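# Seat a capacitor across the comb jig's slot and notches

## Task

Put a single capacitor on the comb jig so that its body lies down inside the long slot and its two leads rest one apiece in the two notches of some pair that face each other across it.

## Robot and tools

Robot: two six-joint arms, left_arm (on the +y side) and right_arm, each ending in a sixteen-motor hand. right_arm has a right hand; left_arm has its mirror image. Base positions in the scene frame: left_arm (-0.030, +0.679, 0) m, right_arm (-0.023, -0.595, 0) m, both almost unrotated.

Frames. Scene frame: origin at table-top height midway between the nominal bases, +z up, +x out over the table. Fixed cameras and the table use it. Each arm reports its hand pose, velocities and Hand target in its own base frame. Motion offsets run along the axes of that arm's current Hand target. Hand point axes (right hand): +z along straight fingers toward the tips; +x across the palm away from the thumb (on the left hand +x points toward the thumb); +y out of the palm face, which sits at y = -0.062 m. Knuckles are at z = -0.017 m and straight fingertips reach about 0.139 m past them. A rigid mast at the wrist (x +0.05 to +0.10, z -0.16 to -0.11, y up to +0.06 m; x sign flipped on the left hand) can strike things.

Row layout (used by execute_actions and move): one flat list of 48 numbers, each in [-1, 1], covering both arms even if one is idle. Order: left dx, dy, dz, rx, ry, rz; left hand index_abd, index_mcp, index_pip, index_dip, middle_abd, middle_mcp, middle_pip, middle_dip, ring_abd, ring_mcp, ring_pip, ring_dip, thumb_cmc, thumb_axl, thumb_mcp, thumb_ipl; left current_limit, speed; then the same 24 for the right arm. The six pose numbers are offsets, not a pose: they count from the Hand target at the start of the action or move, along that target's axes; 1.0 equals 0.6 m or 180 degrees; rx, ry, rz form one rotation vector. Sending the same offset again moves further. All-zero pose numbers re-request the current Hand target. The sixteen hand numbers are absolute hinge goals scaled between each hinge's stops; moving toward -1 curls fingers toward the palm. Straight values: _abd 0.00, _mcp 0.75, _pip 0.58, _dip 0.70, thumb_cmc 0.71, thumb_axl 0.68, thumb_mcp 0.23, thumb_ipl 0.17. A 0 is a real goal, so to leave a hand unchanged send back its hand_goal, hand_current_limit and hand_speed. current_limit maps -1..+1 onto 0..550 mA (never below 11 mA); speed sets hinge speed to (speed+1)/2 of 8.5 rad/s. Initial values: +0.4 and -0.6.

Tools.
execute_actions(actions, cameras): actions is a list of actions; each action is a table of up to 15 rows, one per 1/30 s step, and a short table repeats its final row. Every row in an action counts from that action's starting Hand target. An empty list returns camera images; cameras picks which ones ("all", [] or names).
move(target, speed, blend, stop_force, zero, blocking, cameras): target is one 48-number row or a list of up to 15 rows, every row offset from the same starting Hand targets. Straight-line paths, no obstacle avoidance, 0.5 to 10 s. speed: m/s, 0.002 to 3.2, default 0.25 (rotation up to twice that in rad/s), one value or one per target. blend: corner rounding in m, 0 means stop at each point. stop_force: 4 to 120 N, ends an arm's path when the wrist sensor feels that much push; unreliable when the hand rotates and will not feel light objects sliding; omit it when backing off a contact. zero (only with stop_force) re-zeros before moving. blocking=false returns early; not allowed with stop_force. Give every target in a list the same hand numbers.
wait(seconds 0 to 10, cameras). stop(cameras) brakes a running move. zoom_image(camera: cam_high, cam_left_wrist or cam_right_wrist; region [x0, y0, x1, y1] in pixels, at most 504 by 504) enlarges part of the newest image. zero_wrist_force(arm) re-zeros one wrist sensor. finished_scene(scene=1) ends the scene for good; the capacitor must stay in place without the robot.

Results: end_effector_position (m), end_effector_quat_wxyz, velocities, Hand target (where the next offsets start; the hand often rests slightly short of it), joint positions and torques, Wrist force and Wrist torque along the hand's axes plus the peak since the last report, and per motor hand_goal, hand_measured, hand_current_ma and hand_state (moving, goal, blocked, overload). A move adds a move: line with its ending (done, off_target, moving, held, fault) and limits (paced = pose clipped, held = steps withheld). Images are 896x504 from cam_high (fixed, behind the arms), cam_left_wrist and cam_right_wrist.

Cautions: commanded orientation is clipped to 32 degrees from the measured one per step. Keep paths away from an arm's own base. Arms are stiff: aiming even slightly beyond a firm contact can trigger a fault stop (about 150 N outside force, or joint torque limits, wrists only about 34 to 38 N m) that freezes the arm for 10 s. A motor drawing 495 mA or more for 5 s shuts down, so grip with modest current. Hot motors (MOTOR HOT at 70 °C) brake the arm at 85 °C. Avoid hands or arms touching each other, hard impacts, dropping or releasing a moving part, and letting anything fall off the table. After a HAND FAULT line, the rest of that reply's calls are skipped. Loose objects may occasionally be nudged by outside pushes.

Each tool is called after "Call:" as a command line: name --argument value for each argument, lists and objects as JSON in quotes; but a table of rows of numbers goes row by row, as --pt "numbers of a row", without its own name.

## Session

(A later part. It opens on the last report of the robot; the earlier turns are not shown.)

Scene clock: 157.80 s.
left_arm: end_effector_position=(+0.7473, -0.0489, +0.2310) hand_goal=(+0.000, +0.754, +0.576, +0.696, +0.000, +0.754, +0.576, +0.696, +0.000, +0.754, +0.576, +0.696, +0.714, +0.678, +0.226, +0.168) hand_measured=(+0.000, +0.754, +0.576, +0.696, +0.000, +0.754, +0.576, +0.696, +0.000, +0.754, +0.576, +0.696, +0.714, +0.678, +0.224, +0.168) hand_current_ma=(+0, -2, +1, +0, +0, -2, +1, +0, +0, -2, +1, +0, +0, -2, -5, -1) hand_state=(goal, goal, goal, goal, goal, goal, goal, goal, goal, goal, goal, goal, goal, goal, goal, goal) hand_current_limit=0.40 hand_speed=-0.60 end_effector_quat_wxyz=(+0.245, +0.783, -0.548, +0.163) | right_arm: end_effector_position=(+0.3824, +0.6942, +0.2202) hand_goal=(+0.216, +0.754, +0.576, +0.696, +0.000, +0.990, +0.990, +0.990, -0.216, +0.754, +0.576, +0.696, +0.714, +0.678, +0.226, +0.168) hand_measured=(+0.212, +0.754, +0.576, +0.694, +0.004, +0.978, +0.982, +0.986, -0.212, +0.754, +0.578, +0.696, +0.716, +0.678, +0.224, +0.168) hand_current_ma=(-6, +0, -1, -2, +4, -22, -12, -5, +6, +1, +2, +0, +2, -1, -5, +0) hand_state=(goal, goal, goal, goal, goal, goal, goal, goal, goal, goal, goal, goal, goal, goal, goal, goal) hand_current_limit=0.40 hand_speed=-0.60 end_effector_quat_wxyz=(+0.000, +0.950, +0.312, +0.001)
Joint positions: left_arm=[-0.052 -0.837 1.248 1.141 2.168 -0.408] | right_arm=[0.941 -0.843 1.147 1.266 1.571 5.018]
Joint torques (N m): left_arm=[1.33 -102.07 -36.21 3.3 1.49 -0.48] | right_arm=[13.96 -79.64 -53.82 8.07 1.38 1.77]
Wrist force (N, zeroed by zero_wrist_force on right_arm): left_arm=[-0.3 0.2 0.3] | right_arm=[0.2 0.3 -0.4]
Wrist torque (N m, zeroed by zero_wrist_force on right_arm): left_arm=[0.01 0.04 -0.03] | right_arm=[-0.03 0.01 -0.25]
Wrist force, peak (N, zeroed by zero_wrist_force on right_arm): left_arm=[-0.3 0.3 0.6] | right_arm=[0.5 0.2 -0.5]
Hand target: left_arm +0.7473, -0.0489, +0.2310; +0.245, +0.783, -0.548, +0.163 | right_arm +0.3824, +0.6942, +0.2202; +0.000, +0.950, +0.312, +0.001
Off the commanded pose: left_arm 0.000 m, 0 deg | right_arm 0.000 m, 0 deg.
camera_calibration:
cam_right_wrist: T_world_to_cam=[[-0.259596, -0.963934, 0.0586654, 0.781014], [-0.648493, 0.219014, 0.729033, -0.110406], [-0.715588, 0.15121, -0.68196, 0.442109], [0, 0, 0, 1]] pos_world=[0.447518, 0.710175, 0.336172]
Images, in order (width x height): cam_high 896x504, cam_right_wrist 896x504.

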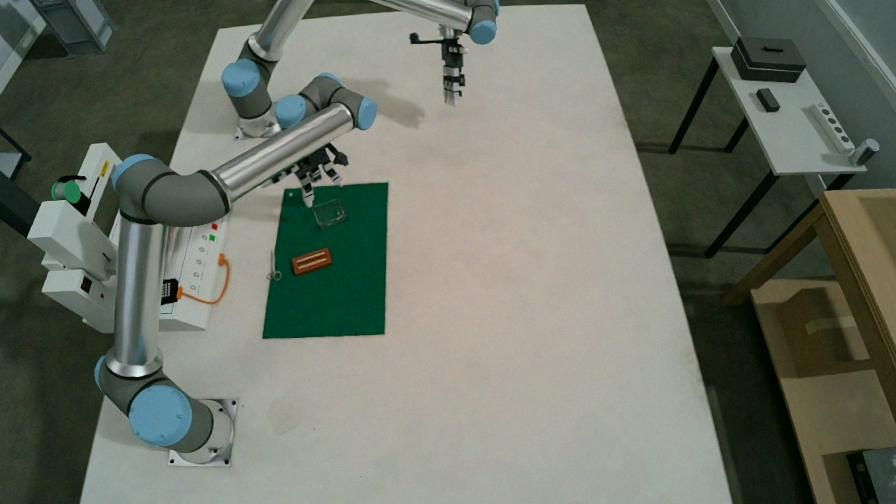

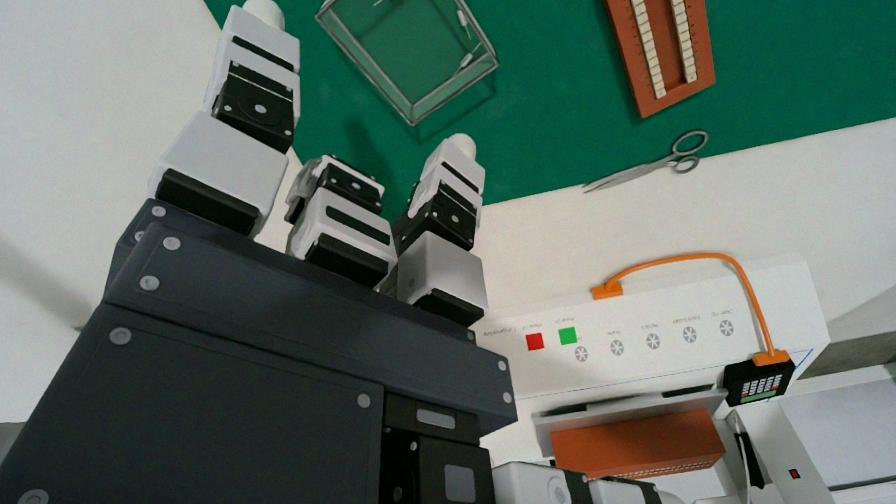

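Call:
move --target '[0,0,0,0,0,0,0,0.754,0.576,0.696,0,0.754,0.576,0.696,0,0.754,0.576,0.696,0.714,0.678,0.226,0.168,0.4,-0.6,-0.0218,-0.1028,0,0,0,0.0872,0.382,0.986,-0.299,0.696,0,0.99,0.99,0.99,-0.382,0.986,-0.299,0.696,0.714,0.678,0.226,0.168,0.4,-0.6]' --speed 0.15 --cameras '["cam_right_wrist"]'

Scene clock: 163.53 s.
left_arm: end_effector_position=(+0.7473, -0.0489, +0.2310) hand_goal=(+0.000, +0.754, +0.576, +0.696, +0.000, +0.754, +0.576, +0.696, +0.000, +0.754, +0.576, +0.696, +0.714, +0.678, +0.226, +0.168) hand_measured=(+0.000, +0.754, +0.576, +0.696, +0.000, +0.754, +0.576, +0.696, +0.000, +0.754, +0.576, +0.696, +0.714, +0.678, +0.224, +0.168) hand_current_ma=(+0, -2, +1, +0, +0, -2, +1, +0, +0, -2, +1, +0, +0, -2, -5, -1) hand_state=(goal, goal, goal, goal, goal, goal, goal, goal, goal, goal, goal, goal, goal, goal, goal, goal) hand_current_limit=0.40 hand_speed=-0.60 end_effector_quat_wxyz=(+0.245, +0.783, -0.548, +0.163) | right_arm: end_effector_position=(+0.3353, +0.7361, +0.2202) hand_goal=(+0.382, +0.986, -0.298, +0.696, +0.000, +0.990, +0.990, +0.990, -0.382, +0.986, -0.298, +0.696, +0.714, +0.678, +0.226, +0.168) hand_measured=(+0.376, +0.980, -0.292, +0.694, +0.004, +0.978, +0.982, +0.986, -0.376, +0.980, -0.292, +0.696, +0.716, +0.678, +0.224, +0.168) hand_current_ma=(-7, -10, +8, -2, +4, -22, -12, -5, +7, -10, +7, +0, +2, -1, -5, +0) hand_state=(goal, goal, goal, goal, goal, goal, goal, goal, goal, goal, goal, goal, goal, goal, goal, goal) hand_current_limit=0.40 hand_speed=-0.60 end_effector_quat_wxyz=(+0.000, +0.984, +0.180, +0.000)
Joint positions: left_arm=[-0.052 -0.837 1.248 1.141 2.168 -0.408] | right_arm=[0.996 -0.781 1.037 1.313 1.571 5.347]
Joint torques (N m): left_arm=[2.4 -102.8 -36.81 3.02 1.57 -0.38] | right_arm=[12.12 -84.64 -54.36 7.87 1.46 1.68]
Wrist force (N, zeroed by zero_wrist_force on right_arm): left_arm=[-0.1 -0.2 0.3] | right_arm=[0.2 0.2 0.0]
Wrist torque (N m, zeroed by zero_wrist_force on right_arm): left_arm=[-0.05 0.03 -0.01] | right_arm=[-0.09 -0.01 -0.28]
Wrist force, peak (N, zeroed by zero_wrist_force on right_arm): left_arm=[0.0 0.4 0.8] | right_arm=[-0.1 0.8 -0.3]
Hand target: left_arm +0.7473, -0.0489, +0.2310; +0.245, +0.783, -0.548, +0.163 | right_arm +0.3353, +0.7361, +0.2202; +0.000, +0.984, +0.180, +0.000
Off the commanded pose: left_arm 0.000 m, 0 deg | right_arm 0.000 m, 0 deg.
move: done
camera_calibration:
cam_right_wrist: T_world_to_cam=[[-0.510477, -0.857895, 0.058555, 0.815193], [-0.564995, 0.385966, 0.729253, -0.301084], [-0.648223, 0.339184, -0.681734, 0.24106], [0, 0, 0, 1]] pos_world=[0.402287, 0.733795, 0.336171]
Images, in order (width x height): cam_right_wrist 896x504.

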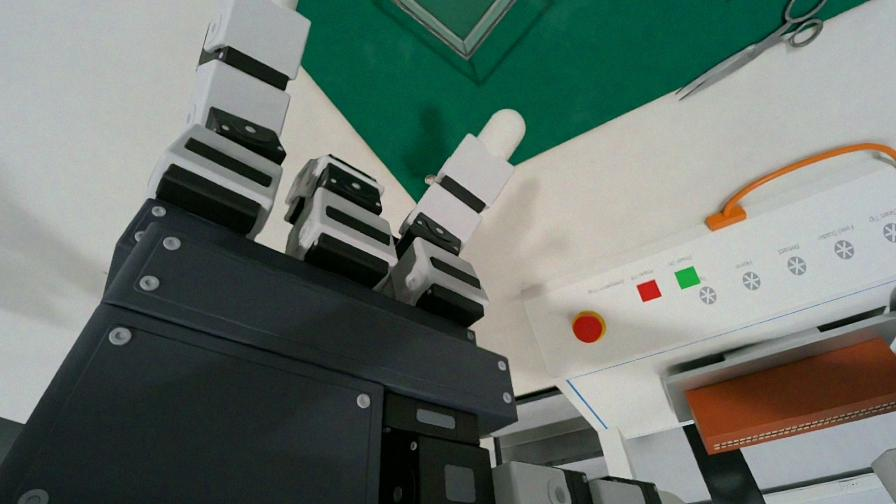

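Call:
zoom_image --camera "cam_right_wrist" --region '[360, 0, 560, 120]'

Scaled by 2.520 from the camera's 896x504 image, which has a finer 1280x720 frame.

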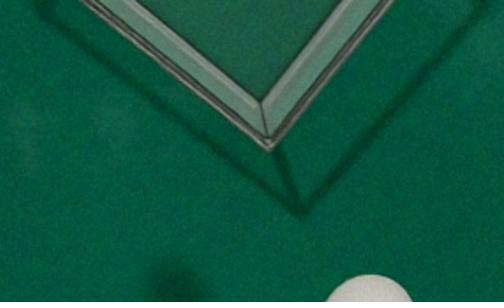

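Call:
move --target '[0,0,0,0,0,0,0,0.754,0.576,0.696,0,0.754,0.576,0.696,0,0.754,0.576,0.696,0.714,0.678,0.226,0.168,0.4,-0.6,0,0,0.1103,0,0,0,0.382,0.986,-0.299,0.696,0,0.99,0.99,0.99,-0.382,0.986,-0.299,0.696,0.714,0.678,0.226,0.168,0.4,-0.6]' --speed 0.15 --cameras '["cam_right_wrist"]'

Call:
zoom_image --camera "cam_right_wrist" --region '[400, 0, 600, 140]'

Scene clock: 165.73 s.
left_arm: end_effector_position=(+0.7473, -0.0489, +0.2310) hand_goal=(+0.000, +0.754, +0.576, +0.696, +0.000, +0.754, +0.576, +0.696, +0.000, +0.754, +0.576, +0.696, +0.714, +0.678, +0.226, +0.168) hand_measured=(+0.000, +0.754, +0.576, +0.696, +0.000, +0.754, +0.576, +0.696, +0.000, +0.754, +0.576, +0.696, +0.714, +0.678, +0.224, +0.168) hand_current_ma=(+0, -2, +1, +0, +0, -2, +1, +0, +0, -2, +1, +0, +0, -2, -5, -1) hand_state=(goal, goal, goal, goal, goal, goal, goal, goal, goal, goal, goal, goal, goal, goal, goal, goal) hand_current_limit=0.40 hand_speed=-0.60 end_effector_quat_wxyz=(+0.245, +0.783, -0.548, +0.163) | right_arm: end_effector_position=(+0.3353, +0.7361, +0.1542) hand_goal=(+0.382, +0.986, -0.298, +0.696, +0.000, +0.990, +0.990, +0.990, -0.382, +0.986, -0.298, +0.696, +0.714, +0.678, +0.226, +0.168) hand_measured=(+0.376, +0.980, -0.292, +0.694, +0.004, +0.978, +0.982, +0.986, -0.376, +0.980, -0.294, +0.696, +0.716, +0.678, +0.224, +0.168) hand_current_ma=(-7, -10, +7, -2, +4, -22, -12, -5, +7, -9, +7, +0, +2, -1, -5, +0) hand_state=(goal, goal, goal, goal, goal, goal, goal, goal, goal, goal, goal, goal, goal, goal, goal, goal) hand_current_limit=0.40 hand_speed=-0.60 end_effector_quat_wxyz=(+0.000, +0.984, +0.180, +0.000)
Joint positions: left_arm=[-0.052 -0.837 1.248 1.141 2.168 -0.408] | right_arm=[0.996 -0.744 1.091 1.222 1.571 5.347]
Joint torques (N m): left_arm=[1.33 -103.42 -37.06 3.02 1.83 -0.51] | right_arm=[9.37 -86.09 -23.31 1.29 1.44 0.43]
Wrist force (N, zeroed by zero_wrist_force on right_arm): left_arm=[0.1 0.1 0.6] | right_arm=[0.2 0.1 -0.2]
Wrist torque (N m, zeroed by zero_wrist_force on right_arm): left_arm=[-0.03 0.00 0.01] | right_arm=[-0.09 0.00 -0.27]
Wrist force, peak (N, zeroed by zero_wrist_force on right_arm): left_arm=[0.0 0.1 0.9] | right_arm=[-0.1 0.0 -1.8]
Hand target: left_arm +0.7473, -0.0489, +0.2310; +0.245, +0.783, -0.548, +0.163 | right_arm +0.3353, +0.7361, +0.1541; +0.000, +0.984, +0.180, +0.000
Off the commanded pose: left_arm 0.000 m, 0 deg | right_arm 0.000 m, 0 deg.
move: done
camera_calibration:
cam_right_wrist: T_world_to_cam=[[-0.510692, -0.857763, 0.0586231, 0.819114], [-0.564894, 0.386163, 0.729228, -0.253171], [-0.648142, 0.339295, -0.681755, 0.195923], [0, 0, 0, 1]] pos_world=[0.402287, 0.733895, 0.270172]
Images, in order (width x height): cam_right_wrist 896x504.

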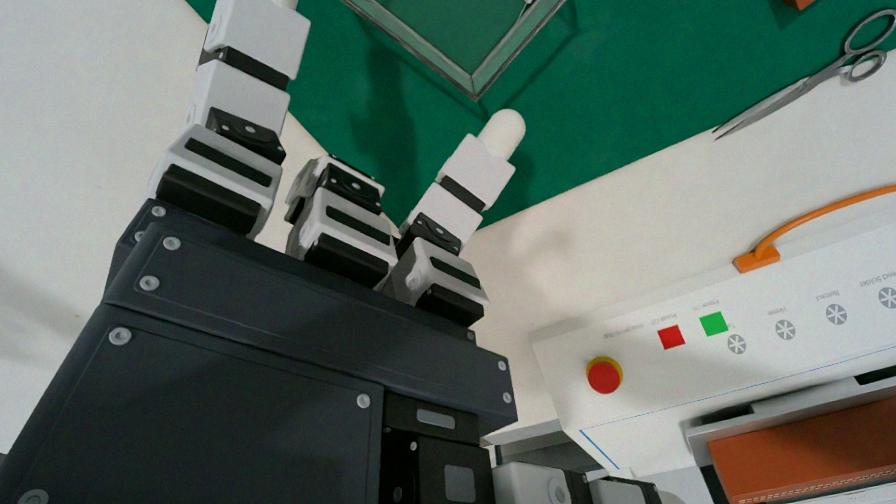

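Scaled by 2.520 from the camera's 896x504 image, which has a finer 1280x720 frame.

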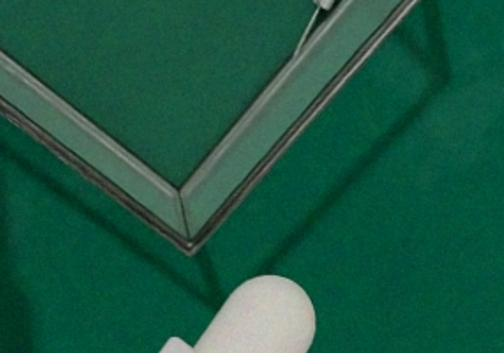

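Call:
move --pt "0 0 0 0 0 0 0 0.754 0.576 0.696 0 0.754 0.576 0.696 0 0.754 0.576 0.696 0.714 0.678 0.226 0.168 0.4 -0.6 -0.0037 0 0.0757 0 0 0 0.382 0.986 -0.299 0.696 0 0.99 0.99 0.99 -0.382 0.986 -0.299 0.696 0.714 0.678 0.226 0.168 0.4 -0.6" --speed 0.1 --stop_force 6 --cameras '["cam_right_wrist"]'

Call:
zoom_image --camera "cam_right_wrist" --region '[240, 0, 560, 180]'

Scene clock: 167.53 s.
left_arm: end_effector_position=(+0.7473, -0.0489, +0.2310) hand_goal=(+0.000, +0.754, +0.576, +0.696, +0.000, +0.754, +0.576, +0.696, +0.000, +0.754, +0.576, +0.696, +0.714, +0.678, +0.226, +0.168) hand_measured=(+0.000, +0.754, +0.576, +0.696, +0.000, +0.754, +0.576, +0.696, +0.000, +0.754, +0.576, +0.696, +0.714, +0.678, +0.224, +0.168) hand_current_ma=(+0, -2, +1, +0, +0, -2, +1, +0, +0, -2, +1, +0, +0, -2, -5, -1) hand_state=(goal, goal, goal, goal, goal, goal, goal, goal, goal, goal, goal, goal, goal, goal, goal, goal) hand_current_limit=0.40 hand_speed=-0.60 end_effector_quat_wxyz=(+0.245, +0.783, -0.548, +0.163) | right_arm: end_effector_position=(+0.3333, +0.7354, +0.1086) hand_goal=(+0.382, +0.986, -0.298, +0.696, +0.000, +0.990, +0.990, +0.990, -0.382, +0.986, -0.298, +0.696, +0.714, +0.678, +0.226, +0.168) hand_measured=(+0.390, +0.980, -0.294, +0.694, +0.004, +0.978, +0.982, +0.986, -0.380, +0.980, -0.294, +0.696, +0.716, +0.678, +0.224, +0.168) hand_current_ma=(+13, -10, +5, -2, +4, -22, -12, -5, +3, -9, +7, +0, +2, -1, -5, +0) hand_state=(goal, goal, goal, goal, goal, goal, goal, goal, goal, goal, goal, goal, goal, goal, goal, goal) hand_current_limit=0.40 hand_speed=-0.60 end_effector_quat_wxyz=(+0.000, +0.984, +0.180, +0.000)
Joint positions: left_arm=[-0.052 -0.837 1.248 1.141 2.168 -0.408] | right_arm=[0.997 -0.716 1.124 1.161 1.571 5.348]
Joint torques (N m): left_arm=[-0.06 -101.83 -36.62 3.34 1.56 -0.39] | right_arm=[13.08 -85.37 -21.97 0.85 0.87 1.41]
Wrist force (N, zeroed by zero_wrist_force on right_arm): left_arm=[-0.2 -0.2 0.5] | right_arm=[-1.2 0.0 -0.9]
Wrist torque (N m, zeroed by zero_wrist_force on right_arm): left_arm=[-0.05 0.05 -0.02] | right_arm=[-0.02 -0.09 -0.33]
Wrist force, peak (N, zeroed by zero_wrist_force on right_arm): left_arm=[0.0 0.6 0.6] | right_arm=[-1.3 -0.4 -1.3]
Hand target: left_arm +0.7473, -0.0489, +0.2310; +0.245, +0.783, -0.548, +0.163 | right_arm +0.3333, +0.7354, +0.1086; +0.000, +0.984, +0.180, +0.000
Off the commanded pose: left_arm 0.000 m, 0 deg | right_arm 0.000 m, 0 deg.
move: done
camera_calibration:
cam_right_wrist: T_world_to_cam=[[-0.510659, -0.85778, 0.0586581, 0.820071], [-0.564857, 0.386144, 0.729266, -0.220748], [-0.6482, 0.339273, -0.681711, 0.16384], [0, 0, 0, 1]] pos_world=[0.400287, 0.733095, 0.224572]
Images, in order (width x height): cam_right_wrist 896x504.

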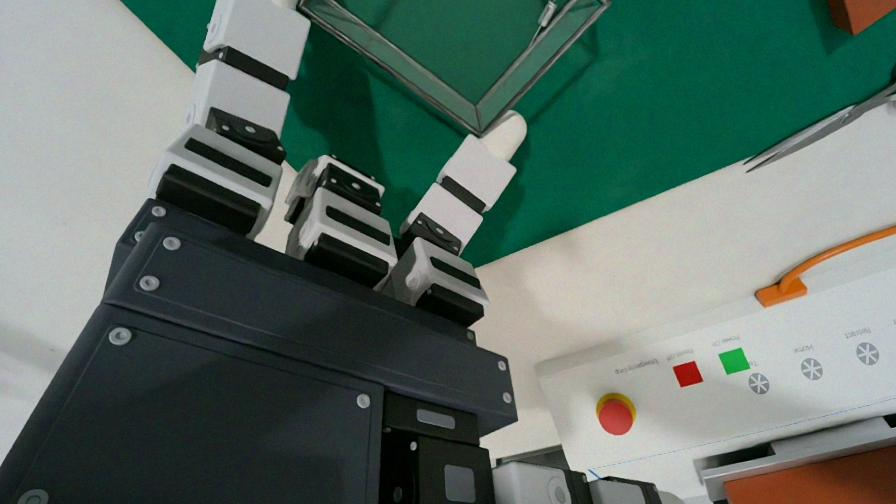

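Scaled by 1.575 from the camera's 896x504 image, which has a finer 1280x720 frame.

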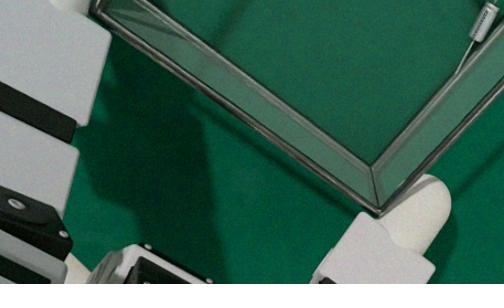

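Call:
move --pt "0 0 0 0 0 0 0 0.754 0.576 0.696 0 0.754 0.576 0.696 0 0.754 0.576 0.696 0.714 0.678 0.226 0.168 0.4 -0.6 0 -0.0033 -0.0067 0 0 0 0.382 0.986 -0.299 0.696 0 0.99 0.99 0.99 -0.382 0.986 -0.299 0.696 0.714 0.678 0.226 0.168 0.4 -0.6" --speed 0.05

Scene clock: 169.13 s.
left_arm: end_effector_position=(+0.7473, -0.0489, +0.2310) hand_goal=(+0.000, +0.754, +0.576, +0.696, +0.000, +0.754, +0.576, +0.696, +0.000, +0.754, +0.576, +0.696, +0.714, +0.678, +0.226, +0.168) hand_measured=(+0.000, +0.754, +0.576, +0.696, +0.000, +0.754, +0.576, +0.696, +0.000, +0.754, +0.576, +0.696, +0.714, +0.678, +0.224, +0.168) hand_current_ma=(+0, -2, +1, +0, +0, -2, +1, +0, +0, -2, +1, +0, +0, -2, -5, -1) hand_state=(goal, goal, goal, goal, goal, goal, goal, goal, goal, goal, goal, goal, goal, goal, goal, goal) hand_current_limit=0.40 hand_speed=-0.60 end_effector_quat_wxyz=(+0.245, +0.783, -0.548, +0.163) | right_arm: end_effector_position=(+0.3326, +0.7372, +0.1125) hand_goal=(+0.382, +0.986, -0.298, +0.696, +0.000, +0.990, +0.990, +0.990, -0.382, +0.986, -0.298, +0.696, +0.714, +0.678, +0.226, +0.168) hand_measured=(+0.384, +0.980, -0.294, +0.694, +0.004, +0.978, +0.982, +0.986, -0.380, +0.980, -0.294, +0.696, +0.716, +0.678, +0.224, +0.168) hand_current_ma=(+2, -9, +5, -1, +4, -22, -12, -5, +2, -9, +7, +0, +2, -1, -5, +0) hand_state=(goal, goal, goal, goal, goal, goal, goal, goal, goal, goal, goal, goal, goal, goal, goal, goal) hand_current_limit=0.40 hand_speed=-0.60 end_effector_quat_wxyz=(+0.000, +0.984, +0.180, +0.000)
Joint positions: left_arm=[-0.052 -0.837 1.248 1.141 2.168 -0.408] | right_arm=[0.999 -0.716 1.118 1.168 1.571 5.35]
Joint torques (N m): left_arm=[1.55 -101.91 -36.74 3.17 1.72 -0.34] | right_arm=[15.15 -124.55 -50.98 7.93 0.31 1.81]
Wrist force (N, zeroed by zero_wrist_force on right_arm): left_arm=[0.0 0.2 0.1] | right_arm=[0.2 0.0 -0.2]
Wrist torque (N m, zeroed by zero_wrist_force on right_arm): left_arm=[0.03 0.00 0.00] | right_arm=[-0.11 -0.01 -0.26]
Wrist force, peak (N, zeroed by zero_wrist_force on right_arm): left_arm=[0.1 0.6 0.5] | right_arm=[-1.6 0.2 -1.0]
Hand target: left_arm +0.7473, -0.0489, +0.2310; +0.245, +0.783, -0.548, +0.163 | right_arm +0.3326, +0.7373, +0.1127; +0.000, +0.984, +0.180, +0.000
Off the commanded pose: left_arm 0.000 m, 0 deg | right_arm 0.000 m, 0 deg.
move: done

Call:
execute_actions --actions '[[[0,0,0,0,0,0,0,0.754,0.576,0.696,0,0.754,0.576,0.696,0,0.754,0.576,0.696,0.714,0.678,0.226,0.168,0.4,-0.6,0,0,0,0,0,0,0.2,0.986,-0.299,0.696,0,0.99,0.99,0.99,-0.2,0.986,-0.299,0.696,0.714,0.678,0.226,0.168,0.4,-0.93]],[[0,0,0,0,0,0,0,0.754,0.576,0.696,0,0.754,0.576,0.696,0,0.754,0.576,0.696,0.714,0.678,0.226,0.168,0.4,-0.6,0,0,0,0,0,0,0.2,0.986,-0.299,0.696,0,0.99,0.99,0.99,-0.2,0.986,-0.299,0.696,0.714,0.678,0.226,0.168,0.4,-0.93]]]' --cameras '["cam_right_wrist"]'

Call:
zoom_image --camera "cam_right_wrist" --region '[240, 0, 560, 180]'

Scene clock: 170.57 s.
left_arm: end_effector_position=(+0.7473, -0.0489, +0.2310) hand_goal=(+0.000, +0.754, +0.576, +0.696, +0.000, +0.754, +0.576, +0.696, +0.000, +0.754, +0.576, +0.696, +0.714, +0.678, +0.226, +0.168) hand_measured=(+0.000, +0.754, +0.576, +0.696, +0.000, +0.754, +0.576, +0.696, +0.000, +0.754, +0.576, +0.696, +0.714, +0.678, +0.224, +0.168) hand_current_ma=(+0, -2, +1, +0, +0, -2, +1, +0, +0, -2, +1, +0, +0, -2, -5, -1) hand_state=(goal, goal, goal, goal, goal, goal, goal, goal, goal, goal, goal, goal, goal, goal, goal, goal) hand_current_limit=0.40 hand_speed=-0.60 end_effector_quat_wxyz=(+0.245, +0.783, -0.548, +0.163) | right_arm: end_effector_position=(+0.3326, +0.7373, +0.1127) hand_goal=(+0.200, +0.986, -0.298, +0.696, +0.000, +0.990, +0.990, +0.990, -0.200, +0.986, -0.298, +0.696, +0.714, +0.678, +0.226, +0.168) hand_measured=(+0.352, +0.978, -0.290, +0.698, +0.004, +0.978, +0.982, +0.986, -0.334, +0.978, -0.290, +0.698, +0.716, +0.678, +0.224, +0.168) hand_current_ma=(+385, -14, +12, +1, +4, -22, -12, -5, -385, -14, +13, +2, +2, -1, -5, +0) hand_state=(blocked, goal, goal, goal, goal, goal, goal, goal, blocked, goal, goal, goal, goal, goal, goal, goal) hand_current_limit=0.40 hand_speed=-0.93 end_effector_quat_wxyz=(+0.000, +0.984, +0.180, +0.000)
Joint positions: left_arm=[-0.052 -0.837 1.248 1.141 2.168 -0.408] | right_arm=[0.999 -0.716 1.118 1.168 1.571 5.35]
Joint torques (N m): left_arm=[1.9 -103.54 -36.38 3.04 1.09 -0.4] | right_arm=[12.44 -114.93 -46.94 6.02 0.24 1.4]
Wrist force (N, zeroed by zero_wrist_force on right_arm): left_arm=[-0.4 0.4 0.1] | right_arm=[0.3 -0.4 -4.0]
Wrist torque (N m, zeroed by zero_wrist_force on right_arm): left_arm=[0.05 0.06 -0.05] | right_arm=[0.08 0.11 -0.27]
Wrist force, peak (N, zeroed by zero_wrist_force on right_arm): left_arm=[0.0 0.3 0.8] | right_arm=[0.3 -0.2 -4.5]
Hand target: left_arm +0.7473, -0.0489, +0.2310; +0.245, +0.783, -0.548, +0.163 | right_arm +0.3326, +0.7373, +0.1127; +0.000, +0.984, +0.180, +0.000
Off the commanded pose: left_arm 0.000 m, 0 deg | right_arm 0.000 m, 0 deg.
camera_calibration:
cam_right_wrist: T_world_to_cam=[[-0.510643, -0.857796, 0.0585606, 0.821131], [-0.564938, 0.386089, 0.729233, -0.224787], [-0.648143, 0.339295, -0.681755, 0.165507], [0, 0, 0, 1]] pos_world=[0.399587, 0.734995, 0.228671]
Images, in order (width x height): cam_right_wrist 896x504.

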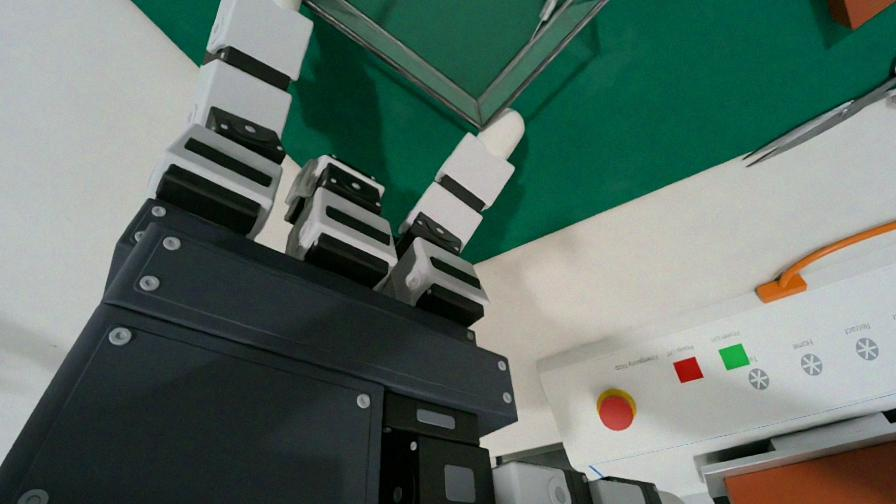

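Scaled by 1.575 from the camera's 896x504 image, which has a finer 1280x720 frame.

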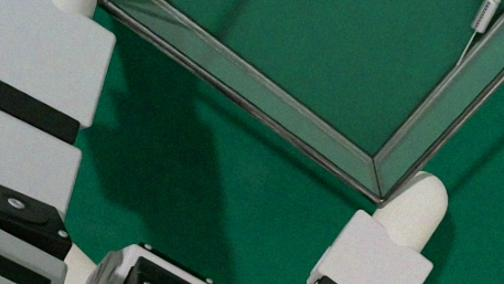

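Call:
move --pt "0 0 0 0 0 0 0 0.754 0.576 0.696 0 0.754 0.576 0.696 0 0.754 0.576 0.696 0.714 0.678 0.226 0.168 0.4 -0.6 0 0 0 0 0 0 0.382 0.986 -0.299 0.696 0 0.99 0.99 0.99 -0.382 0.986 -0.299 0.696 0.714 0.678 0.226 0.168 0.4 -0.6" --pt "0 0 0 0 0 0 0 0.754 0.576 0.696 0 0.754 0.576 0.696 0 0.754 0.576 0.696 0.714 0.678 0.226 0.168 0.4 -0.6 0.0018 0 -0.0058 0 0 0 0.382 0.986 -0.299 0.696 0 0.99 0.99 0.99 -0.382 0.986 -0.299 0.696 0.714 0.678 0.226 0.168 0.4 -0.93" --speed 0.05

Call:
execute_actions --actions '[[[0,0,0,0,0,0,0,0.754,0.576,0.696,0,0.754,0.576,0.696,0,0.754,0.576,0.696,0.714,0.678,0.226,0.168,0.4,-0.6,0,0,0,0,0,0,0.2,0.986,-0.299,0.696,0,0.99,0.99,0.99,-0.2,0.986,-0.299,0.696,0.714,0.678,0.226,0.168,0.4,-0.93]],[[0,0,0,0,0,0,0,0.754,0.576,0.696,0,0.754,0.576,0.696,0,0.754,0.576,0.696,0.714,0.678,0.226,0.168,0.4,-0.6,0,0,0,0,0,0,0.2,0.986,-0.299,0.696,0,0.99,0.99,0.99,-0.2,0.986,-0.299,0.696,0.714,0.678,0.226,0.168,0.4,-0.93]]]' --cameras '["cam_right_wrist"]'

Scene clock: 173.17 s.
left_arm: end_effector_position=(+0.7473, -0.0489, +0.2310) hand_goal=(+0.000, +0.754, +0.576, +0.696, +0.000, +0.754, +0.576, +0.696, +0.000, +0.754, +0.576, +0.696, +0.714, +0.678, +0.226, +0.168) hand_measured=(+0.000, +0.754, +0.576, +0.696, +0.000, +0.754, +0.576, +0.696, +0.000, +0.754, +0.576, +0.696, +0.714, +0.678, +0.224, +0.168) hand_current_ma=(+0, -2, +1, +0, +0, -2, +1, +0, +0, -2, +1, +0, +0, -2, -5, -1) hand_state=(goal, goal, goal, goal, goal, goal, goal, goal, goal, goal, goal, goal, goal, goal, goal, goal) hand_current_limit=0.40 hand_speed=-0.60 end_effector_quat_wxyz=(+0.245, +0.783, -0.548, +0.163) | right_arm: end_effector_position=(+0.3336, +0.7376, +0.1161) hand_goal=(+0.382, +0.986, -0.298, +0.696, +0.000, +0.990, +0.990, +0.990, -0.382, +0.986, -0.298, +0.696, +0.714, +0.678, +0.226, +0.168) hand_measured=(+0.384, +0.980, -0.292, +0.698, +0.004, +0.978, +0.982, +0.986, -0.380, +0.980, -0.292, +0.698, +0.716, +0.678, +0.224, +0.168) hand_current_ma=(+2, -10, +8, +1, +4, -22, -12, -5, +1, -10, +7, +2, +2, -1, -5, +0) hand_state=(goal, goal, goal, goal, goal, goal, goal, goal, goal, goal, goal, goal, goal, goal, goal, goal) hand_current_limit=0.40 hand_speed=-0.93 end_effector_quat_wxyz=(+0.000, +0.984, +0.180, +0.000)
Joint positions: left_arm=[-0.052 -0.837 1.248 1.141 2.168 -0.408] | right_arm=[0.998 -0.717 1.113 1.174 1.571 5.35]
Joint torques (N m): left_arm=[1.59 -102.47 -36.95 3.09 1.49 -0.29] | right_arm=[-13.91 -123.31 -51.99 7.92 -0.03 -1.76]
Wrist force (N, zeroed by zero_wrist_force on right_arm): left_arm=[0.1 0.0 0.3] | right_arm=[-0.3 0.1 0.1]
Wrist torque (N m, zeroed by zero_wrist_force on right_arm): left_arm=[-0.01 -0.01 0.01] | right_arm=[-0.13 -0.03 -0.29]
Wrist force, peak (N, zeroed by zero_wrist_force on right_arm): left_arm=[-0.2 -0.2 0.8] | right_arm=[0.2 -0.3 -4.5]
Hand target: left_arm +0.7473, -0.0489, +0.2310; +0.245, +0.783, -0.548, +0.163 | right_arm +0.3336, +0.7376, +0.1161; +0.000, +0.984, +0.180, +0.000
Off the commanded pose: left_arm 0.000 m, 0 deg | right_arm 0.000 m, 0 deg.
move: done

Scene clock: 174.37 s.
left_arm: end_effector_position=(+0.7473, -0.0489, +0.2310) hand_goal=(+0.000, +0.754, +0.576, +0.696, +0.000, +0.754, +0.576, +0.696, +0.000, +0.754, +0.576, +0.696, +0.714, +0.678, +0.226, +0.168) hand_measured=(+0.000, +0.754, +0.576, +0.696, +0.000, +0.754, +0.576, +0.696, +0.000, +0.754, +0.576, +0.696, +0.714, +0.678, +0.224, +0.168) hand_current_ma=(+0, -2, +1, +0, +0, -2, +1, +0, +0, -2, +1, +0, +0, -2, -5, -1) hand_state=(goal, goal, goal, goal, goal, goal, goal, goal, goal, goal, goal, goal, goal, goal, goal, goal) hand_current_limit=0.40 hand_speed=-0.60 end_effector_quat_wxyz=(+0.245, +0.783, -0.548, +0.163) | right_arm: end_effector_position=(+0.3336, +0.7376, +0.1162) hand_goal=(+0.200, +0.986, -0.298, +0.696, +0.000, +0.990, +0.990, +0.990, -0.200, +0.986, -0.298, +0.696, +0.714, +0.678, +0.226, +0.168) hand_measured=(+0.352, +0.980, -0.290, +0.698, +0.004, +0.978, +0.982, +0.986, -0.314, +0.978, -0.290, +0.698, +0.716, +0.678, +0.224, +0.168) hand_current_ma=(+385, -8, +12, +2, +4, -22, -12, -5, -350, -13, +12, +2, +2, -1, -5, +0) hand_state=(blocked, goal, goal, goal, goal, goal, goal, goal, blocked, goal, goal, goal, goal, goal, goal, goal) hand_current_limit=0.40 hand_speed=-0.93 end_effector_quat_wxyz=(+0.000, +0.984, +0.180, +0.000)
Joint positions: left_arm=[-0.052 -0.837 1.248 1.141 2.168 -0.408] | right_arm=[0.998 -0.717 1.113 1.174 1.571 5.35]
Joint torques (N m): left_arm=[2.36 -102.66 -36.85 3.2 1.41 -0.47] | right_arm=[-14.57 -114.79 -47.47 4.81 -0.19 -1.77]
Wrist force (N, zeroed by zero_wrist_force on right_arm): left_arm=[-0.3 0.0 0.3] | right_arm=[-0.2 -0.5 -3.8]
Wrist torque (N m, zeroed by zero_wrist_force on right_arm): left_arm=[-0.02 0.05 -0.03] | right_arm=[0.07 0.08 -0.28]
Wrist force, peak (N, zeroed by zero_wrist_force on right_arm): left_arm=[-0.1 0.4 0.6] | right_arm=[-0.2 -0.6 -4.1]
Hand target: left_arm +0.7473, -0.0489, +0.2310; +0.245, +0.783, -0.548, +0.163 | right_arm +0.3336, +0.7376, +0.1161; +0.000, +0.984, +0.180, +0.000
Off the commanded pose: left_arm 0.000 m, 0 deg | right_arm 0.000 m, 0 deg.
camera_calibration:
cam_right_wrist: T_world_to_cam=[[-0.51061, -0.857813, 0.0585956, 0.821771], [-0.564901, 0.38607, 0.729271, -0.226938], [-0.648201, 0.339273, -0.681711, 0.168435], [0, 0, 0, 1]] pos_world=[0.400587, 0.735395, 0.232172]
Images, in order (width x height): cam_right_wrist 896x504.

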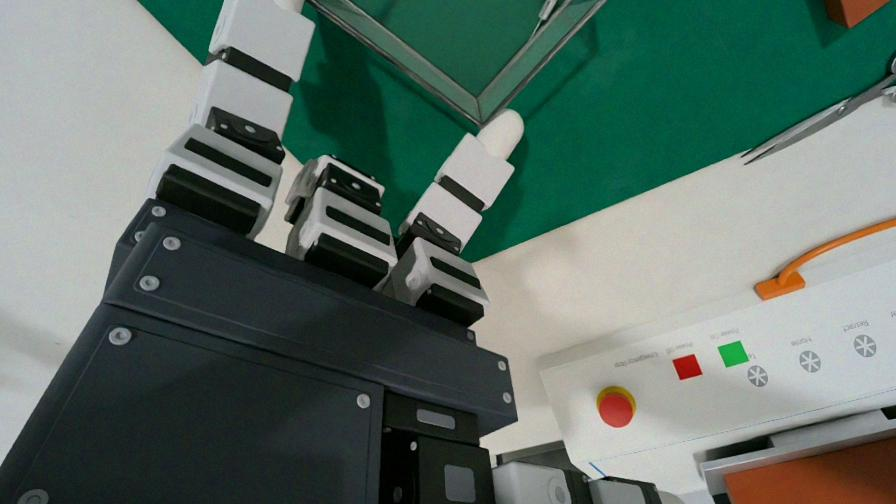

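Call:
move --pt "0 0 0 0 0 0 0 0.754 0.576 0.696 0 0.754 0.576 0.696 0 0.754 0.576 0.696 0.714 0.678 0.226 0.168 0.4 -0.6 0 0 0 0 0 0 0.382 0.986 -0.299 0.696 0 0.99 0.99 0.99 -0.382 0.986 -0.299 0.696 0.714 0.678 0.226 0.168 0.4 -0.6" --pt "0 0 0 0 0 0 0 0.754 0.576 0.696 0 0.754 0.576 0.696 0 0.754 0.576 0.696 0.714 0.678 0.226 0.168 0.4 -0.6 -0.0015 -0.0017 -0.0055 0 0 0 0.382 0.986 -0.299 0.696 0 0.99 0.99 0.99 -0.382 0.986 -0.299 0.696 0.714 0.678 0.226 0.168 0.4 -0.93" --speed 0.05

Call:
execute_actions --actions '[[[0,0,0,0,0,0,0,0.754,0.576,0.696,0,0.754,0.576,0.696,0,0.754,0.576,0.696,0.714,0.678,0.226,0.168,0.4,-0.6,0,0,0,0,0,0,0.2,0.986,-0.299,0.696,0,0.99,0.99,0.99,-0.2,0.986,-0.299,0.696,0.714,0.678,0.226,0.168,0.4,-0.93]],[[0,0,0,0,0,0,0,0.754,0.576,0.696,0,0.754,0.576,0.696,0,0.754,0.576,0.696,0.714,0.678,0.226,0.168,0.4,-0.6,0,0,0,0,0,0,0.2,0.986,-0.299,0.696,0,0.99,0.99,0.99,-0.2,0.986,-0.299,0.696,0.714,0.678,0.226,0.168,0.4,-0.93]]]' --cameras '["cam_right_wrist"]'

Call:
zoom_image --camera "cam_right_wrist" --region '[240, 0, 560, 180]'

Scene clock: 176.87 s.
left_arm: end_effector_position=(+0.7473, -0.0489, +0.2310) hand_goal=(+0.000, +0.754, +0.576, +0.696, +0.000, +0.754, +0.576, +0.696, +0.000, +0.754, +0.576, +0.696, +0.714, +0.678, +0.226, +0.168) hand_measured=(+0.000, +0.754, +0.576, +0.696, +0.000, +0.754, +0.576, +0.696, +0.000, +0.754, +0.576, +0.696, +0.714, +0.678, +0.224, +0.168) hand_current_ma=(+0, -2, +1, +0, +0, -2, +1, +0, +0, -2, +1, +0, +0, -2, -5, -1) hand_state=(goal, goal, goal, goal, goal, goal, goal, goal, goal, goal, goal, goal, goal, goal, goal, goal) hand_current_limit=0.40 hand_speed=-0.60 end_effector_quat_wxyz=(+0.245, +0.783, -0.548, +0.163) | right_arm: end_effector_position=(+0.3324, +0.7383, +0.1194) hand_goal=(+0.382, +0.986, -0.298, +0.696, +0.000, +0.990, +0.990, +0.990, -0.382, +0.986, -0.298, +0.696, +0.714, +0.678, +0.226, +0.168) hand_measured=(+0.384, +0.980, -0.292, +0.698, +0.004, +0.978, +0.982, +0.986, -0.378, +0.980, -0.292, +0.698, +0.716, +0.678, +0.224, +0.168) hand_current_ma=(+2, -8, +8, +2, +4, -22, -12, -5, +5, -10, +7, +2, +2, -1, -5, +0) hand_state=(goal, goal, goal, goal, goal, goal, goal, goal, goal, goal, goal, goal, goal, goal, goal, goal) hand_current_limit=0.40 hand_speed=-0.93 end_effector_quat_wxyz=(+0.000, +0.984, +0.180, +0.000)
Joint positions: left_arm=[-0.052 -0.837 1.248 1.141 2.168 -0.408] | right_arm=[1 -0.719 1.111 1.178 1.571 5.351]
Joint torques (N m): left_arm=[1.59 -103.59 -36.85 2.96 1.36 -0.32] | right_arm=[13.76 -123 -52.59 8.18 -0.41 1.7]
Wrist force (N, zeroed by zero_wrist_force on right_arm): left_arm=[-0.3 0.1 -0.1] | right_arm=[0.0 0.2 -0.3]
Wrist torque (N m, zeroed by zero_wrist_force on right_arm): left_arm=[0.04 0.04 -0.03] | right_arm=[-0.08 0.04 -0.28]
Wrist force, peak (N, zeroed by zero_wrist_force on right_arm): left_arm=[-0.2 0.7 0.5] | right_arm=[-0.1 -0.4 -4.2]
Hand target: left_arm +0.7473, -0.0489, +0.2310; +0.245, +0.783, -0.548, +0.163 | right_arm +0.3324, +0.7383, +0.1194; +0.000, +0.984, +0.180, +0.000
Off the commanded pose: left_arm 0.000 m, 0 deg | right_arm 0.000 m, 0 deg.
move: done

Scene clock: 178.07 s.
left_arm: end_effector_position=(+0.7473, -0.0489, +0.2310) hand_goal=(+0.000, +0.754, +0.576, +0.696, +0.000, +0.754, +0.576, +0.696, +0.000, +0.754, +0.576, +0.696, +0.714, +0.678, +0.226, +0.168) hand_measured=(+0.000, +0.754, +0.576, +0.696, +0.000, +0.754, +0.576, +0.696, +0.000, +0.754, +0.576, +0.696, +0.714, +0.678, +0.224, +0.168) hand_current_ma=(+0, -2, +1, +0, +0, -2, +1, +0, +0, -2, +1, +0, +0, -2, -5, -1) hand_state=(goal, goal, goal, goal, goal, goal, goal, goal, goal, goal, goal, goal, goal, goal, goal, goal) hand_current_limit=0.40 hand_speed=-0.60 end_effector_quat_wxyz=(+0.245, +0.783, -0.548, +0.163) | right_arm: end_effector_position=(+0.3324, +0.7383, +0.1195) hand_goal=(+0.200, +0.986, -0.298, +0.696, +0.000, +0.990, +0.990, +0.990, -0.200, +0.986, -0.298, +0.696, +0.714, +0.678, +0.226, +0.168) hand_measured=(+0.322, +0.980, -0.290, +0.698, +0.004, +0.978, +0.982, +0.986, -0.316, +0.978, -0.290, +0.698, +0.716, +0.678, +0.224, +0.168) hand_current_ma=(+383, -11, +13, +3, +4, -22, -12, -5, -359, -13, +12, +3, +2, -1, -5, +0) hand_state=(blocked, goal, goal, goal, goal, goal, goal, goal, blocked, goal, goal, goal, goal, goal, goal, goal) hand_current_limit=0.40 hand_speed=-0.93 end_effector_quat_wxyz=(+0.000, +0.984, +0.180, +0.000)
Joint positions: left_arm=[-0.052 -0.837 1.248 1.141 2.168 -0.408] | right_arm=[1 -0.719 1.111 1.178 1.571 5.351]
Joint torques (N m): left_arm=[2.48 -103.2 -36.51 3.22 1.47 -0.53] | right_arm=[13.59 -116.46 -48.21 6.35 -0.41 1.48]
Wrist force (N, zeroed by zero_wrist_force on right_arm): left_arm=[0.0 0.4 0.2] | right_arm=[-0.1 -0.2 -3.3]
Wrist torque (N m, zeroed by zero_wrist_force on right_arm): left_arm=[0.04 0.00 -0.01] | right_arm=[0.05 0.11 -0.30]
Wrist force, peak (N, zeroed by zero_wrist_force on right_arm): left_arm=[-0.5 0.3 0.6] | right_arm=[0.1 0.1 -3.5]
Hand target: left_arm +0.7473, -0.0489, +0.2310; +0.245, +0.783, -0.548, +0.163 | right_arm +0.3324, +0.7383, +0.1194; +0.000, +0.984, +0.180, +0.000
Off the commanded pose: left_arm 0.000 m, 0 deg | right_arm 0.000 m, 0 deg.
camera_calibration:
cam_right_wrist: T_world_to_cam=[[-0.51061, -0.857813, 0.0585956, 0.821485], [-0.564901, 0.38607, 0.729271, -0.230182], [-0.648201, 0.339273, -0.681711, 0.169635], [0, 0, 0, 1]] pos_world=[0.399387, 0.735995, 0.235372]
Images, in order (width x height): cam_right_wrist 896x504.

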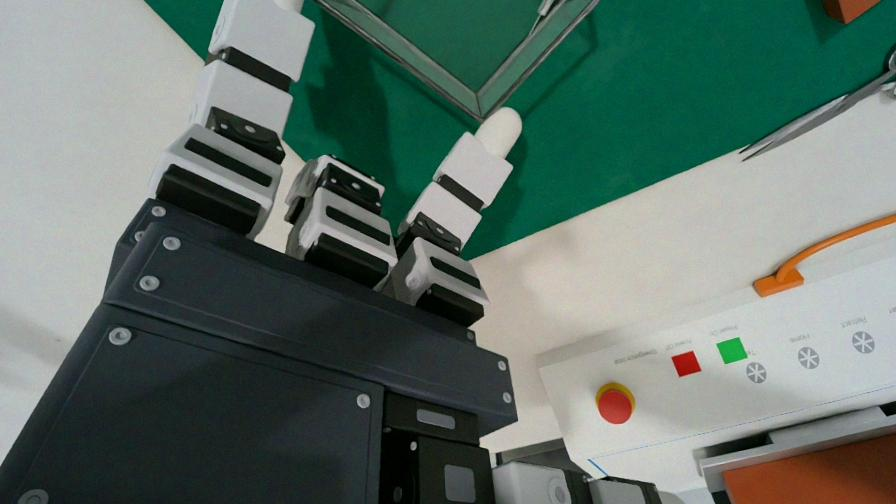

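Scaled by 1.575 from the camera's 896x504 image, which has a finer 1280x720 frame.

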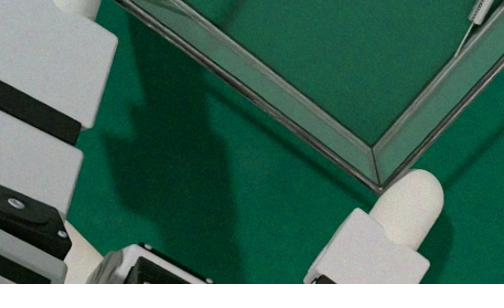

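Call:
execute_actions --actions '[[[0,0,0,0,0,0,0,0.754,0.576,0.696,0,0.754,0.576,0.696,0,0.754,0.576,0.696,0.714,0.678,0.226,0.168,0.4,-0.6,0,0,0,0,0,0,0.06,0.986,-0.299,0.696,0,0.99,0.99,0.99,-0.06,0.986,-0.299,0.696,0.714,0.678,0.226,0.168,0.78,-0.9]]]'

Call:
move --pt "0 0 0 0 0 0 0 0.754 0.576 0.696 0 0.754 0.576 0.696 0 0.754 0.576 0.696 0.714 0.678 0.226 0.168 0.4 -0.6 0 0.02522 -0.01432 0.03333 0 0 0.06 0.986 -0.299 0.696 0 0.99 0.99 0.99 -0.06 0.986 -0.299 0.696 0.714 0.678 0.226 0.168 0.78 -0.9" --pt "0 0 0 0 0 0 0 0.754 0.576 0.696 0 0.754 0.576 0.696 0 0.754 0.576 0.696 0.714 0.678 0.226 0.168 0.4 -0.6 0 0.0532 -0.02493 0.06667 0 0 0.06 0.986 -0.299 0.696 0 0.99 0.99 0.99 -0.06 0.986 -0.299 0.696 0.714 0.678 0.226 0.168 0.78 -0.9" --speed 0.03 --blend 0.003 --cameras '["cam_right_wrist"]'

Call:
zoom_image --camera "cam_right_wrist" --region '[240, 0, 640, 220]'

Scene clock: 179.53 s.
left_arm: end_effector_position=(+0.7473, -0.0489, +0.2310) hand_goal=(+0.000, +0.754, +0.576, +0.696, +0.000, +0.754, +0.576, +0.696, +0.000, +0.754, +0.576, +0.696, +0.714, +0.678, +0.226, +0.168) hand_measured=(+0.000, +0.754, +0.576, +0.696, +0.000, +0.754, +0.576, +0.696, +0.000, +0.754, +0.576, +0.696, +0.714, +0.678, +0.224, +0.168) hand_current_ma=(+0, -2, +1, +0, +0, -2, +1, +0, +0, -2, +1, +0, +0, -2, -5, -1) hand_state=(goal, goal, goal, goal, goal, goal, goal, goal, goal, goal, goal, goal, goal, goal, goal, goal) hand_current_limit=0.40 hand_speed=-0.60 end_effector_quat_wxyz=(+0.245, +0.783, -0.548, +0.163) | right_arm: end_effector_position=(+0.3324, +0.7383, +0.1195) hand_goal=(+0.060, +0.986, -0.298, +0.696, +0.000, +0.990, +0.990, +0.990, -0.060, +0.986, -0.298, +0.696, +0.714, +0.678, +0.226, +0.168) hand_measured=(+0.318, +0.978, -0.290, +0.698, +0.004, +0.978, +0.982, +0.986, -0.312, +0.978, -0.290, +0.698, +0.716, +0.678, +0.224, +0.168) hand_current_ma=(+490, -13, +14, +3, +4, -22, -12, -5, -489, -15, +14, +3, +2, -1, -5, +0) hand_state=(blocked, goal, goal, goal, goal, goal, goal, goal, blocked, goal, goal, goal, goal, goal, goal, goal) hand_current_limit=0.78 hand_speed=-0.90 end_effector_quat_wxyz=(+0.000, +0.984, +0.180, +0.000)
Joint positions: left_arm=[-0.052 -0.837 1.248 1.141 2.168 -0.408] | right_arm=[1 -0.719 1.111 1.178 1.571 5.351]
Joint torques (N m): left_arm=[1.02 -103.56 -37.05 3.1 1.36 -0.69] | right_arm=[10.27 -108.49 -42.46 4.35 -0.37 1.27]
Wrist force (N, zeroed by zero_wrist_force on right_arm): left_arm=[-0.1 0.0 0.3] | right_arm=[0.1 -0.6 -4.4]
Wrist torque (N m, zeroed by zero_wrist_force on right_arm): left_arm=[-0.02 0.03 0.00] | right_arm=[0.11 0.14 -0.29]
Wrist force, peak (N, zeroed by zero_wrist_force on right_arm): left_arm=[-0.3 0.4 0.6] | right_arm=[0.3 -0.4 -4.7]
Hand target: left_arm +0.7473, -0.0489, +0.2310; +0.245, +0.783, -0.548, +0.163 | right_arm +0.3324, +0.7383, +0.1194; +0.000, +0.984, +0.180, +0.000
Off the commanded pose: left_arm 0.000 m, 0 deg | right_arm 0.000 m, 0 deg.

Scene clock: 183.40 s.
left_arm: end_effector_position=(+0.7473, -0.0489, +0.2310) hand_goal=(+0.000, +0.754, +0.576, +0.696, +0.000, +0.754, +0.576, +0.696, +0.000, +0.754, +0.576, +0.696, +0.714, +0.678, +0.226, +0.168) hand_measured=(+0.000, +0.754, +0.576, +0.696, +0.000, +0.754, +0.576, +0.696, +0.000, +0.754, +0.576, +0.696, +0.714, +0.678, +0.224, +0.168) hand_current_ma=(+0, -2, +1, +0, +0, -2, +1, +0, +0, -2, +1, +0, +0, -2, -5, -1) hand_state=(goal, goal, goal, goal, goal, goal, goal, goal, goal, goal, goal, goal, goal, goal, goal, goal) hand_current_limit=0.40 hand_speed=-0.60 end_effector_quat_wxyz=(+0.245, +0.783, -0.548, +0.163) | right_arm: end_effector_position=(+0.3436, +0.7084, +0.1344) hand_goal=(+0.060, +0.986, -0.298, +0.696, +0.000, +0.990, +0.990, +0.990, -0.060, +0.986, -0.298, +0.696, +0.714, +0.678, +0.226, +0.168) hand_measured=(+0.318, +0.986, -0.268, +0.712, +0.004, +0.978, +0.982, +0.986, -0.286, +0.986, -0.272, +0.710, +0.714, +0.678, +0.224, +0.168) hand_current_ma=(+490, +1, +70, +30, +4, -22, -12, -5, -489, +0, +59, +25, +1, -1, -5, +0) hand_state=(blocked, goal, blocked, goal, goal, goal, goal, goal, blocked, goal, blocked, goal, goal, goal, goal, goal) hand_current_limit=0.78 hand_speed=-0.90 end_effector_quat_wxyz=(-0.103, +0.978, +0.179, -0.018)
Joint positions: left_arm=[-0.052 -0.837 1.248 1.141 2.168 -0.408] | right_arm=[0.916 -0.849 1.271 1.036 1.393 5.277]
Joint torques (N m): left_arm=[2.87 -104.22 -36.55 2.84 1.46 -0.59] | right_arm=[-15.58 -116.14 -22.72 1.01 -3.58 -2.93]
Wrist force (N, zeroed by zero_wrist_force on right_arm): left_arm=[-0.2 0.2 0.7] | right_arm=[0.2 0.5 0.7]
Wrist torque (N m, zeroed by zero_wrist_force on right_arm): left_arm=[-0.03 0.05 -0.03] | right_arm=[-0.13 0.04 0.01]
Wrist force, peak (N, zeroed by zero_wrist_force on right_arm): left_arm=[-0.4 0.5 0.6] | right_arm=[0.3 -0.3 -4.2]
Hand target: left_arm +0.7473, -0.0489, +0.2310; +0.245, +0.783, -0.548, +0.163 | right_arm +0.3437, +0.7084, +0.1344; -0.103, +0.978, +0.179, -0.018
Off the commanded pose: left_arm 0.000 m, 0 deg | right_arm 0.000 m, 0 deg.
move: done
camera_calibration:
cam_right_wrist: T_world_to_cam=[[-0.510929, -0.85661, -0.0719148, 0.8175], [-0.50719, 0.232853, 0.829782, -0.148], [-0.694053, 0.460434, -0.553435, 0.109897], [0, 0, 0, 1]] pos_world=[0.418894, 0.684141, 0.242418]
Images, in order (width x height): cam_right_wrist 896x504.

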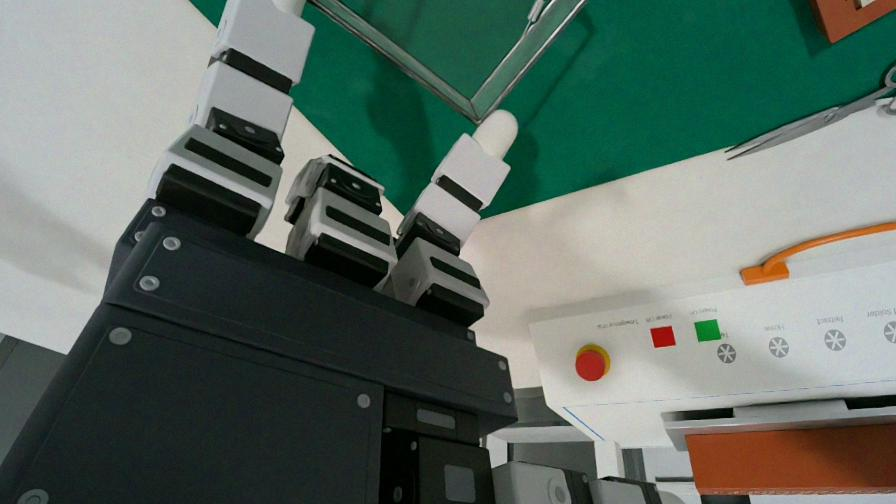

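Scaled by 1.260 from the camera's 896x504 image, which has a finer 1280x720 frame.

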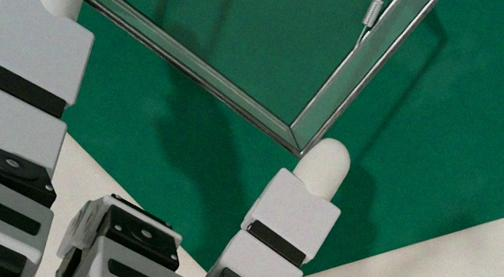

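Call:
move --pt "0 0 0 0 0 0 0 0.754 0.576 0.696 0 0.754 0.576 0.696 0 0.754 0.576 0.696 0.714 0.678 0.226 0.168 0.4 -0.6 0 0.02815 -0.01265 0.03333 0 0 0.06 0.986 -0.299 0.696 0 0.99 0.99 0.99 -0.06 0.986 -0.299 0.696 0.714 0.678 0.226 0.168 0.78 -0.9" --pt "0 0 0 0 0 0 0 0.754 0.576 0.696 0 0.754 0.576 0.696 0 0.754 0.576 0.696 0.714 0.678 0.226 0.168 0.4 -0.6 0 0.05872 -0.02113 0.06667 0 0 0.06 0.986 -0.299 0.696 0 0.99 0.99 0.99 -0.06 0.986 -0.299 0.696 0.714 0.678 0.226 0.168 0.78 -0.9" --pt "0 0 0 0 0 0 0 0.754 0.576 0.696 0 0.754 0.576 0.696 0 0.754 0.576 0.696 0.714 0.678 0.226 0.168 0.4 -0.6 0 0.09108 -0.02505 0.1 0 0 0.06 0.986 -0.299 0.696 0 0.99 0.99 0.99 -0.06 0.986 -0.299 0.696 0.714 0.678 0.226 0.168 0.78 -0.9" --pt "0 0 0 0 0 0 0 0.754 0.576 0.696 0 0.754 0.576 0.696 0 0.754 0.576 0.696 0.714 0.678 0.226 0.168 0.4 -0.6 0 0.12447 -0.02407 0.13333 0 0 0.06 0.986 -0.299 0.696 0 0.99 0.99 0.99 -0.06 0.986 -0.299 0.696 0.714 0.678 0.226 0.168 0.78 -0.9" --speed 0.035 --blend 0.004 --cameras '["cam_right_wrist"]'

Call:
zoom_image --camera "cam_right_wrist" --region '[240, 0, 740, 250]'

Scene clock: 190.23 s.
left_arm: end_effector_position=(+0.7473, -0.0489, +0.2310) hand_goal=(+0.000, +0.754, +0.576, +0.696, +0.000, +0.754, +0.576, +0.696, +0.000, +0.754, +0.576, +0.696, +0.714, +0.678, +0.226, +0.168) hand_measured=(+0.000, +0.754, +0.576, +0.696, +0.000, +0.754, +0.576, +0.696, +0.000, +0.754, +0.576, +0.696, +0.714, +0.678, +0.224, +0.168) hand_current_ma=(+0, -2, +1, +0, +0, -2, +1, +0, +0, -2, +1, +0, +0, -2, -5, -1) hand_state=(goal, goal, goal, goal, goal, goal, goal, goal, goal, goal, goal, goal, goal, goal, goal, goal) hand_current_limit=0.40 hand_speed=-0.60 end_effector_quat_wxyz=(+0.245, +0.783, -0.548, +0.163) | right_arm: end_effector_position=(+0.3705, +0.6373, +0.1329) hand_goal=(+0.060, +0.986, -0.298, +0.696, +0.000, +0.990, +0.990, +0.990, -0.060, +0.986, -0.298, +0.696, +0.714, +0.678, +0.226, +0.168) hand_measured=(+0.318, +0.994, -0.268, +0.712, +0.004, +0.978, +0.982, +0.986, -0.282, +0.994, -0.272, +0.710, +0.712, +0.678, +0.224, +0.168) hand_current_ma=(+489, +14, +72, +31, +4, -22, -12, -5, -489, +16, +59, +25, -4, -1, -5, +0) hand_state=(blocked, goal, blocked, goal, goal, goal, goal, goal, blocked, goal, blocked, goal, goal, goal, goal, goal) hand_current_limit=0.78 hand_speed=-0.90 end_effector_quat_wxyz=(-0.304, +0.936, +0.171, -0.055)
Joint positions: left_arm=[-0.052 -0.837 1.248 1.141 2.168 -0.408] | right_arm=[0.693 -1.029 1.573 0.794 0.982 5.115]
Joint torques (N m): left_arm=[1.44 -103 -36.25 2.99 1.29 -0.5] | right_arm=[-14.37 -96.81 -19.63 0.63 -4.14 -2.75]
Wrist force (N, zeroed by zero_wrist_force on right_arm): left_arm=[0.1 0.4 0.2] | right_arm=[0.1 0.1 -1.0]
Wrist torque (N m, zeroed by zero_wrist_force on right_arm): left_arm=[0.04 -0.01 0.00] | right_arm=[0.11 0.09 0.04]
Wrist force, peak (N, zeroed by zero_wrist_force on right_arm): left_arm=[0.4 0.3 1.0] | right_arm=[-0.2 -1.2 -2.2]
Hand target: left_arm +0.7473, -0.0489, +0.2310; +0.245, +0.783, -0.548, +0.163 | right_arm +0.3705, +0.6372, +0.1329; -0.304, +0.935, +0.171, -0.055
Off the commanded pose: left_arm 0.000 m, 0 deg | right_arm 0.000 m, 0 deg.
move: done
camera_calibration:
cam_right_wrist: T_world_to_cam=[[-0.539891, -0.779237, -0.318287, 0.764348], [-0.375847, -0.115174, 0.919497, 0.0445613], [-0.753165, 0.616055, -0.230693, 0.0403738], [0, 0, 0, 1]] pos_world=[0.459821, 0.575868, 0.211622]
Images, in order (width x height): cam_right_wrist 896x504.

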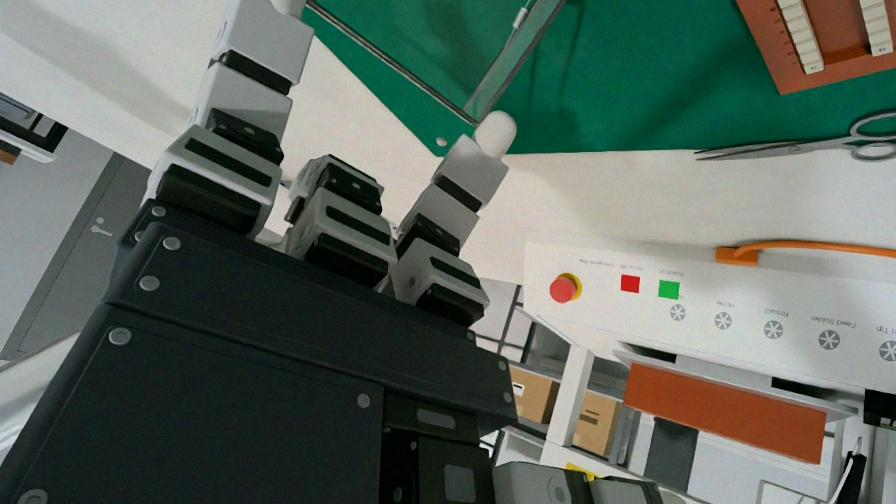

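Scaled by 1.008 from the camera's 896x504 image, which has a finer 1280x720 frame.

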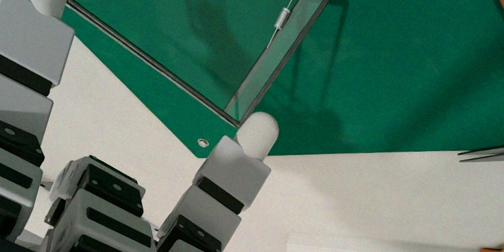

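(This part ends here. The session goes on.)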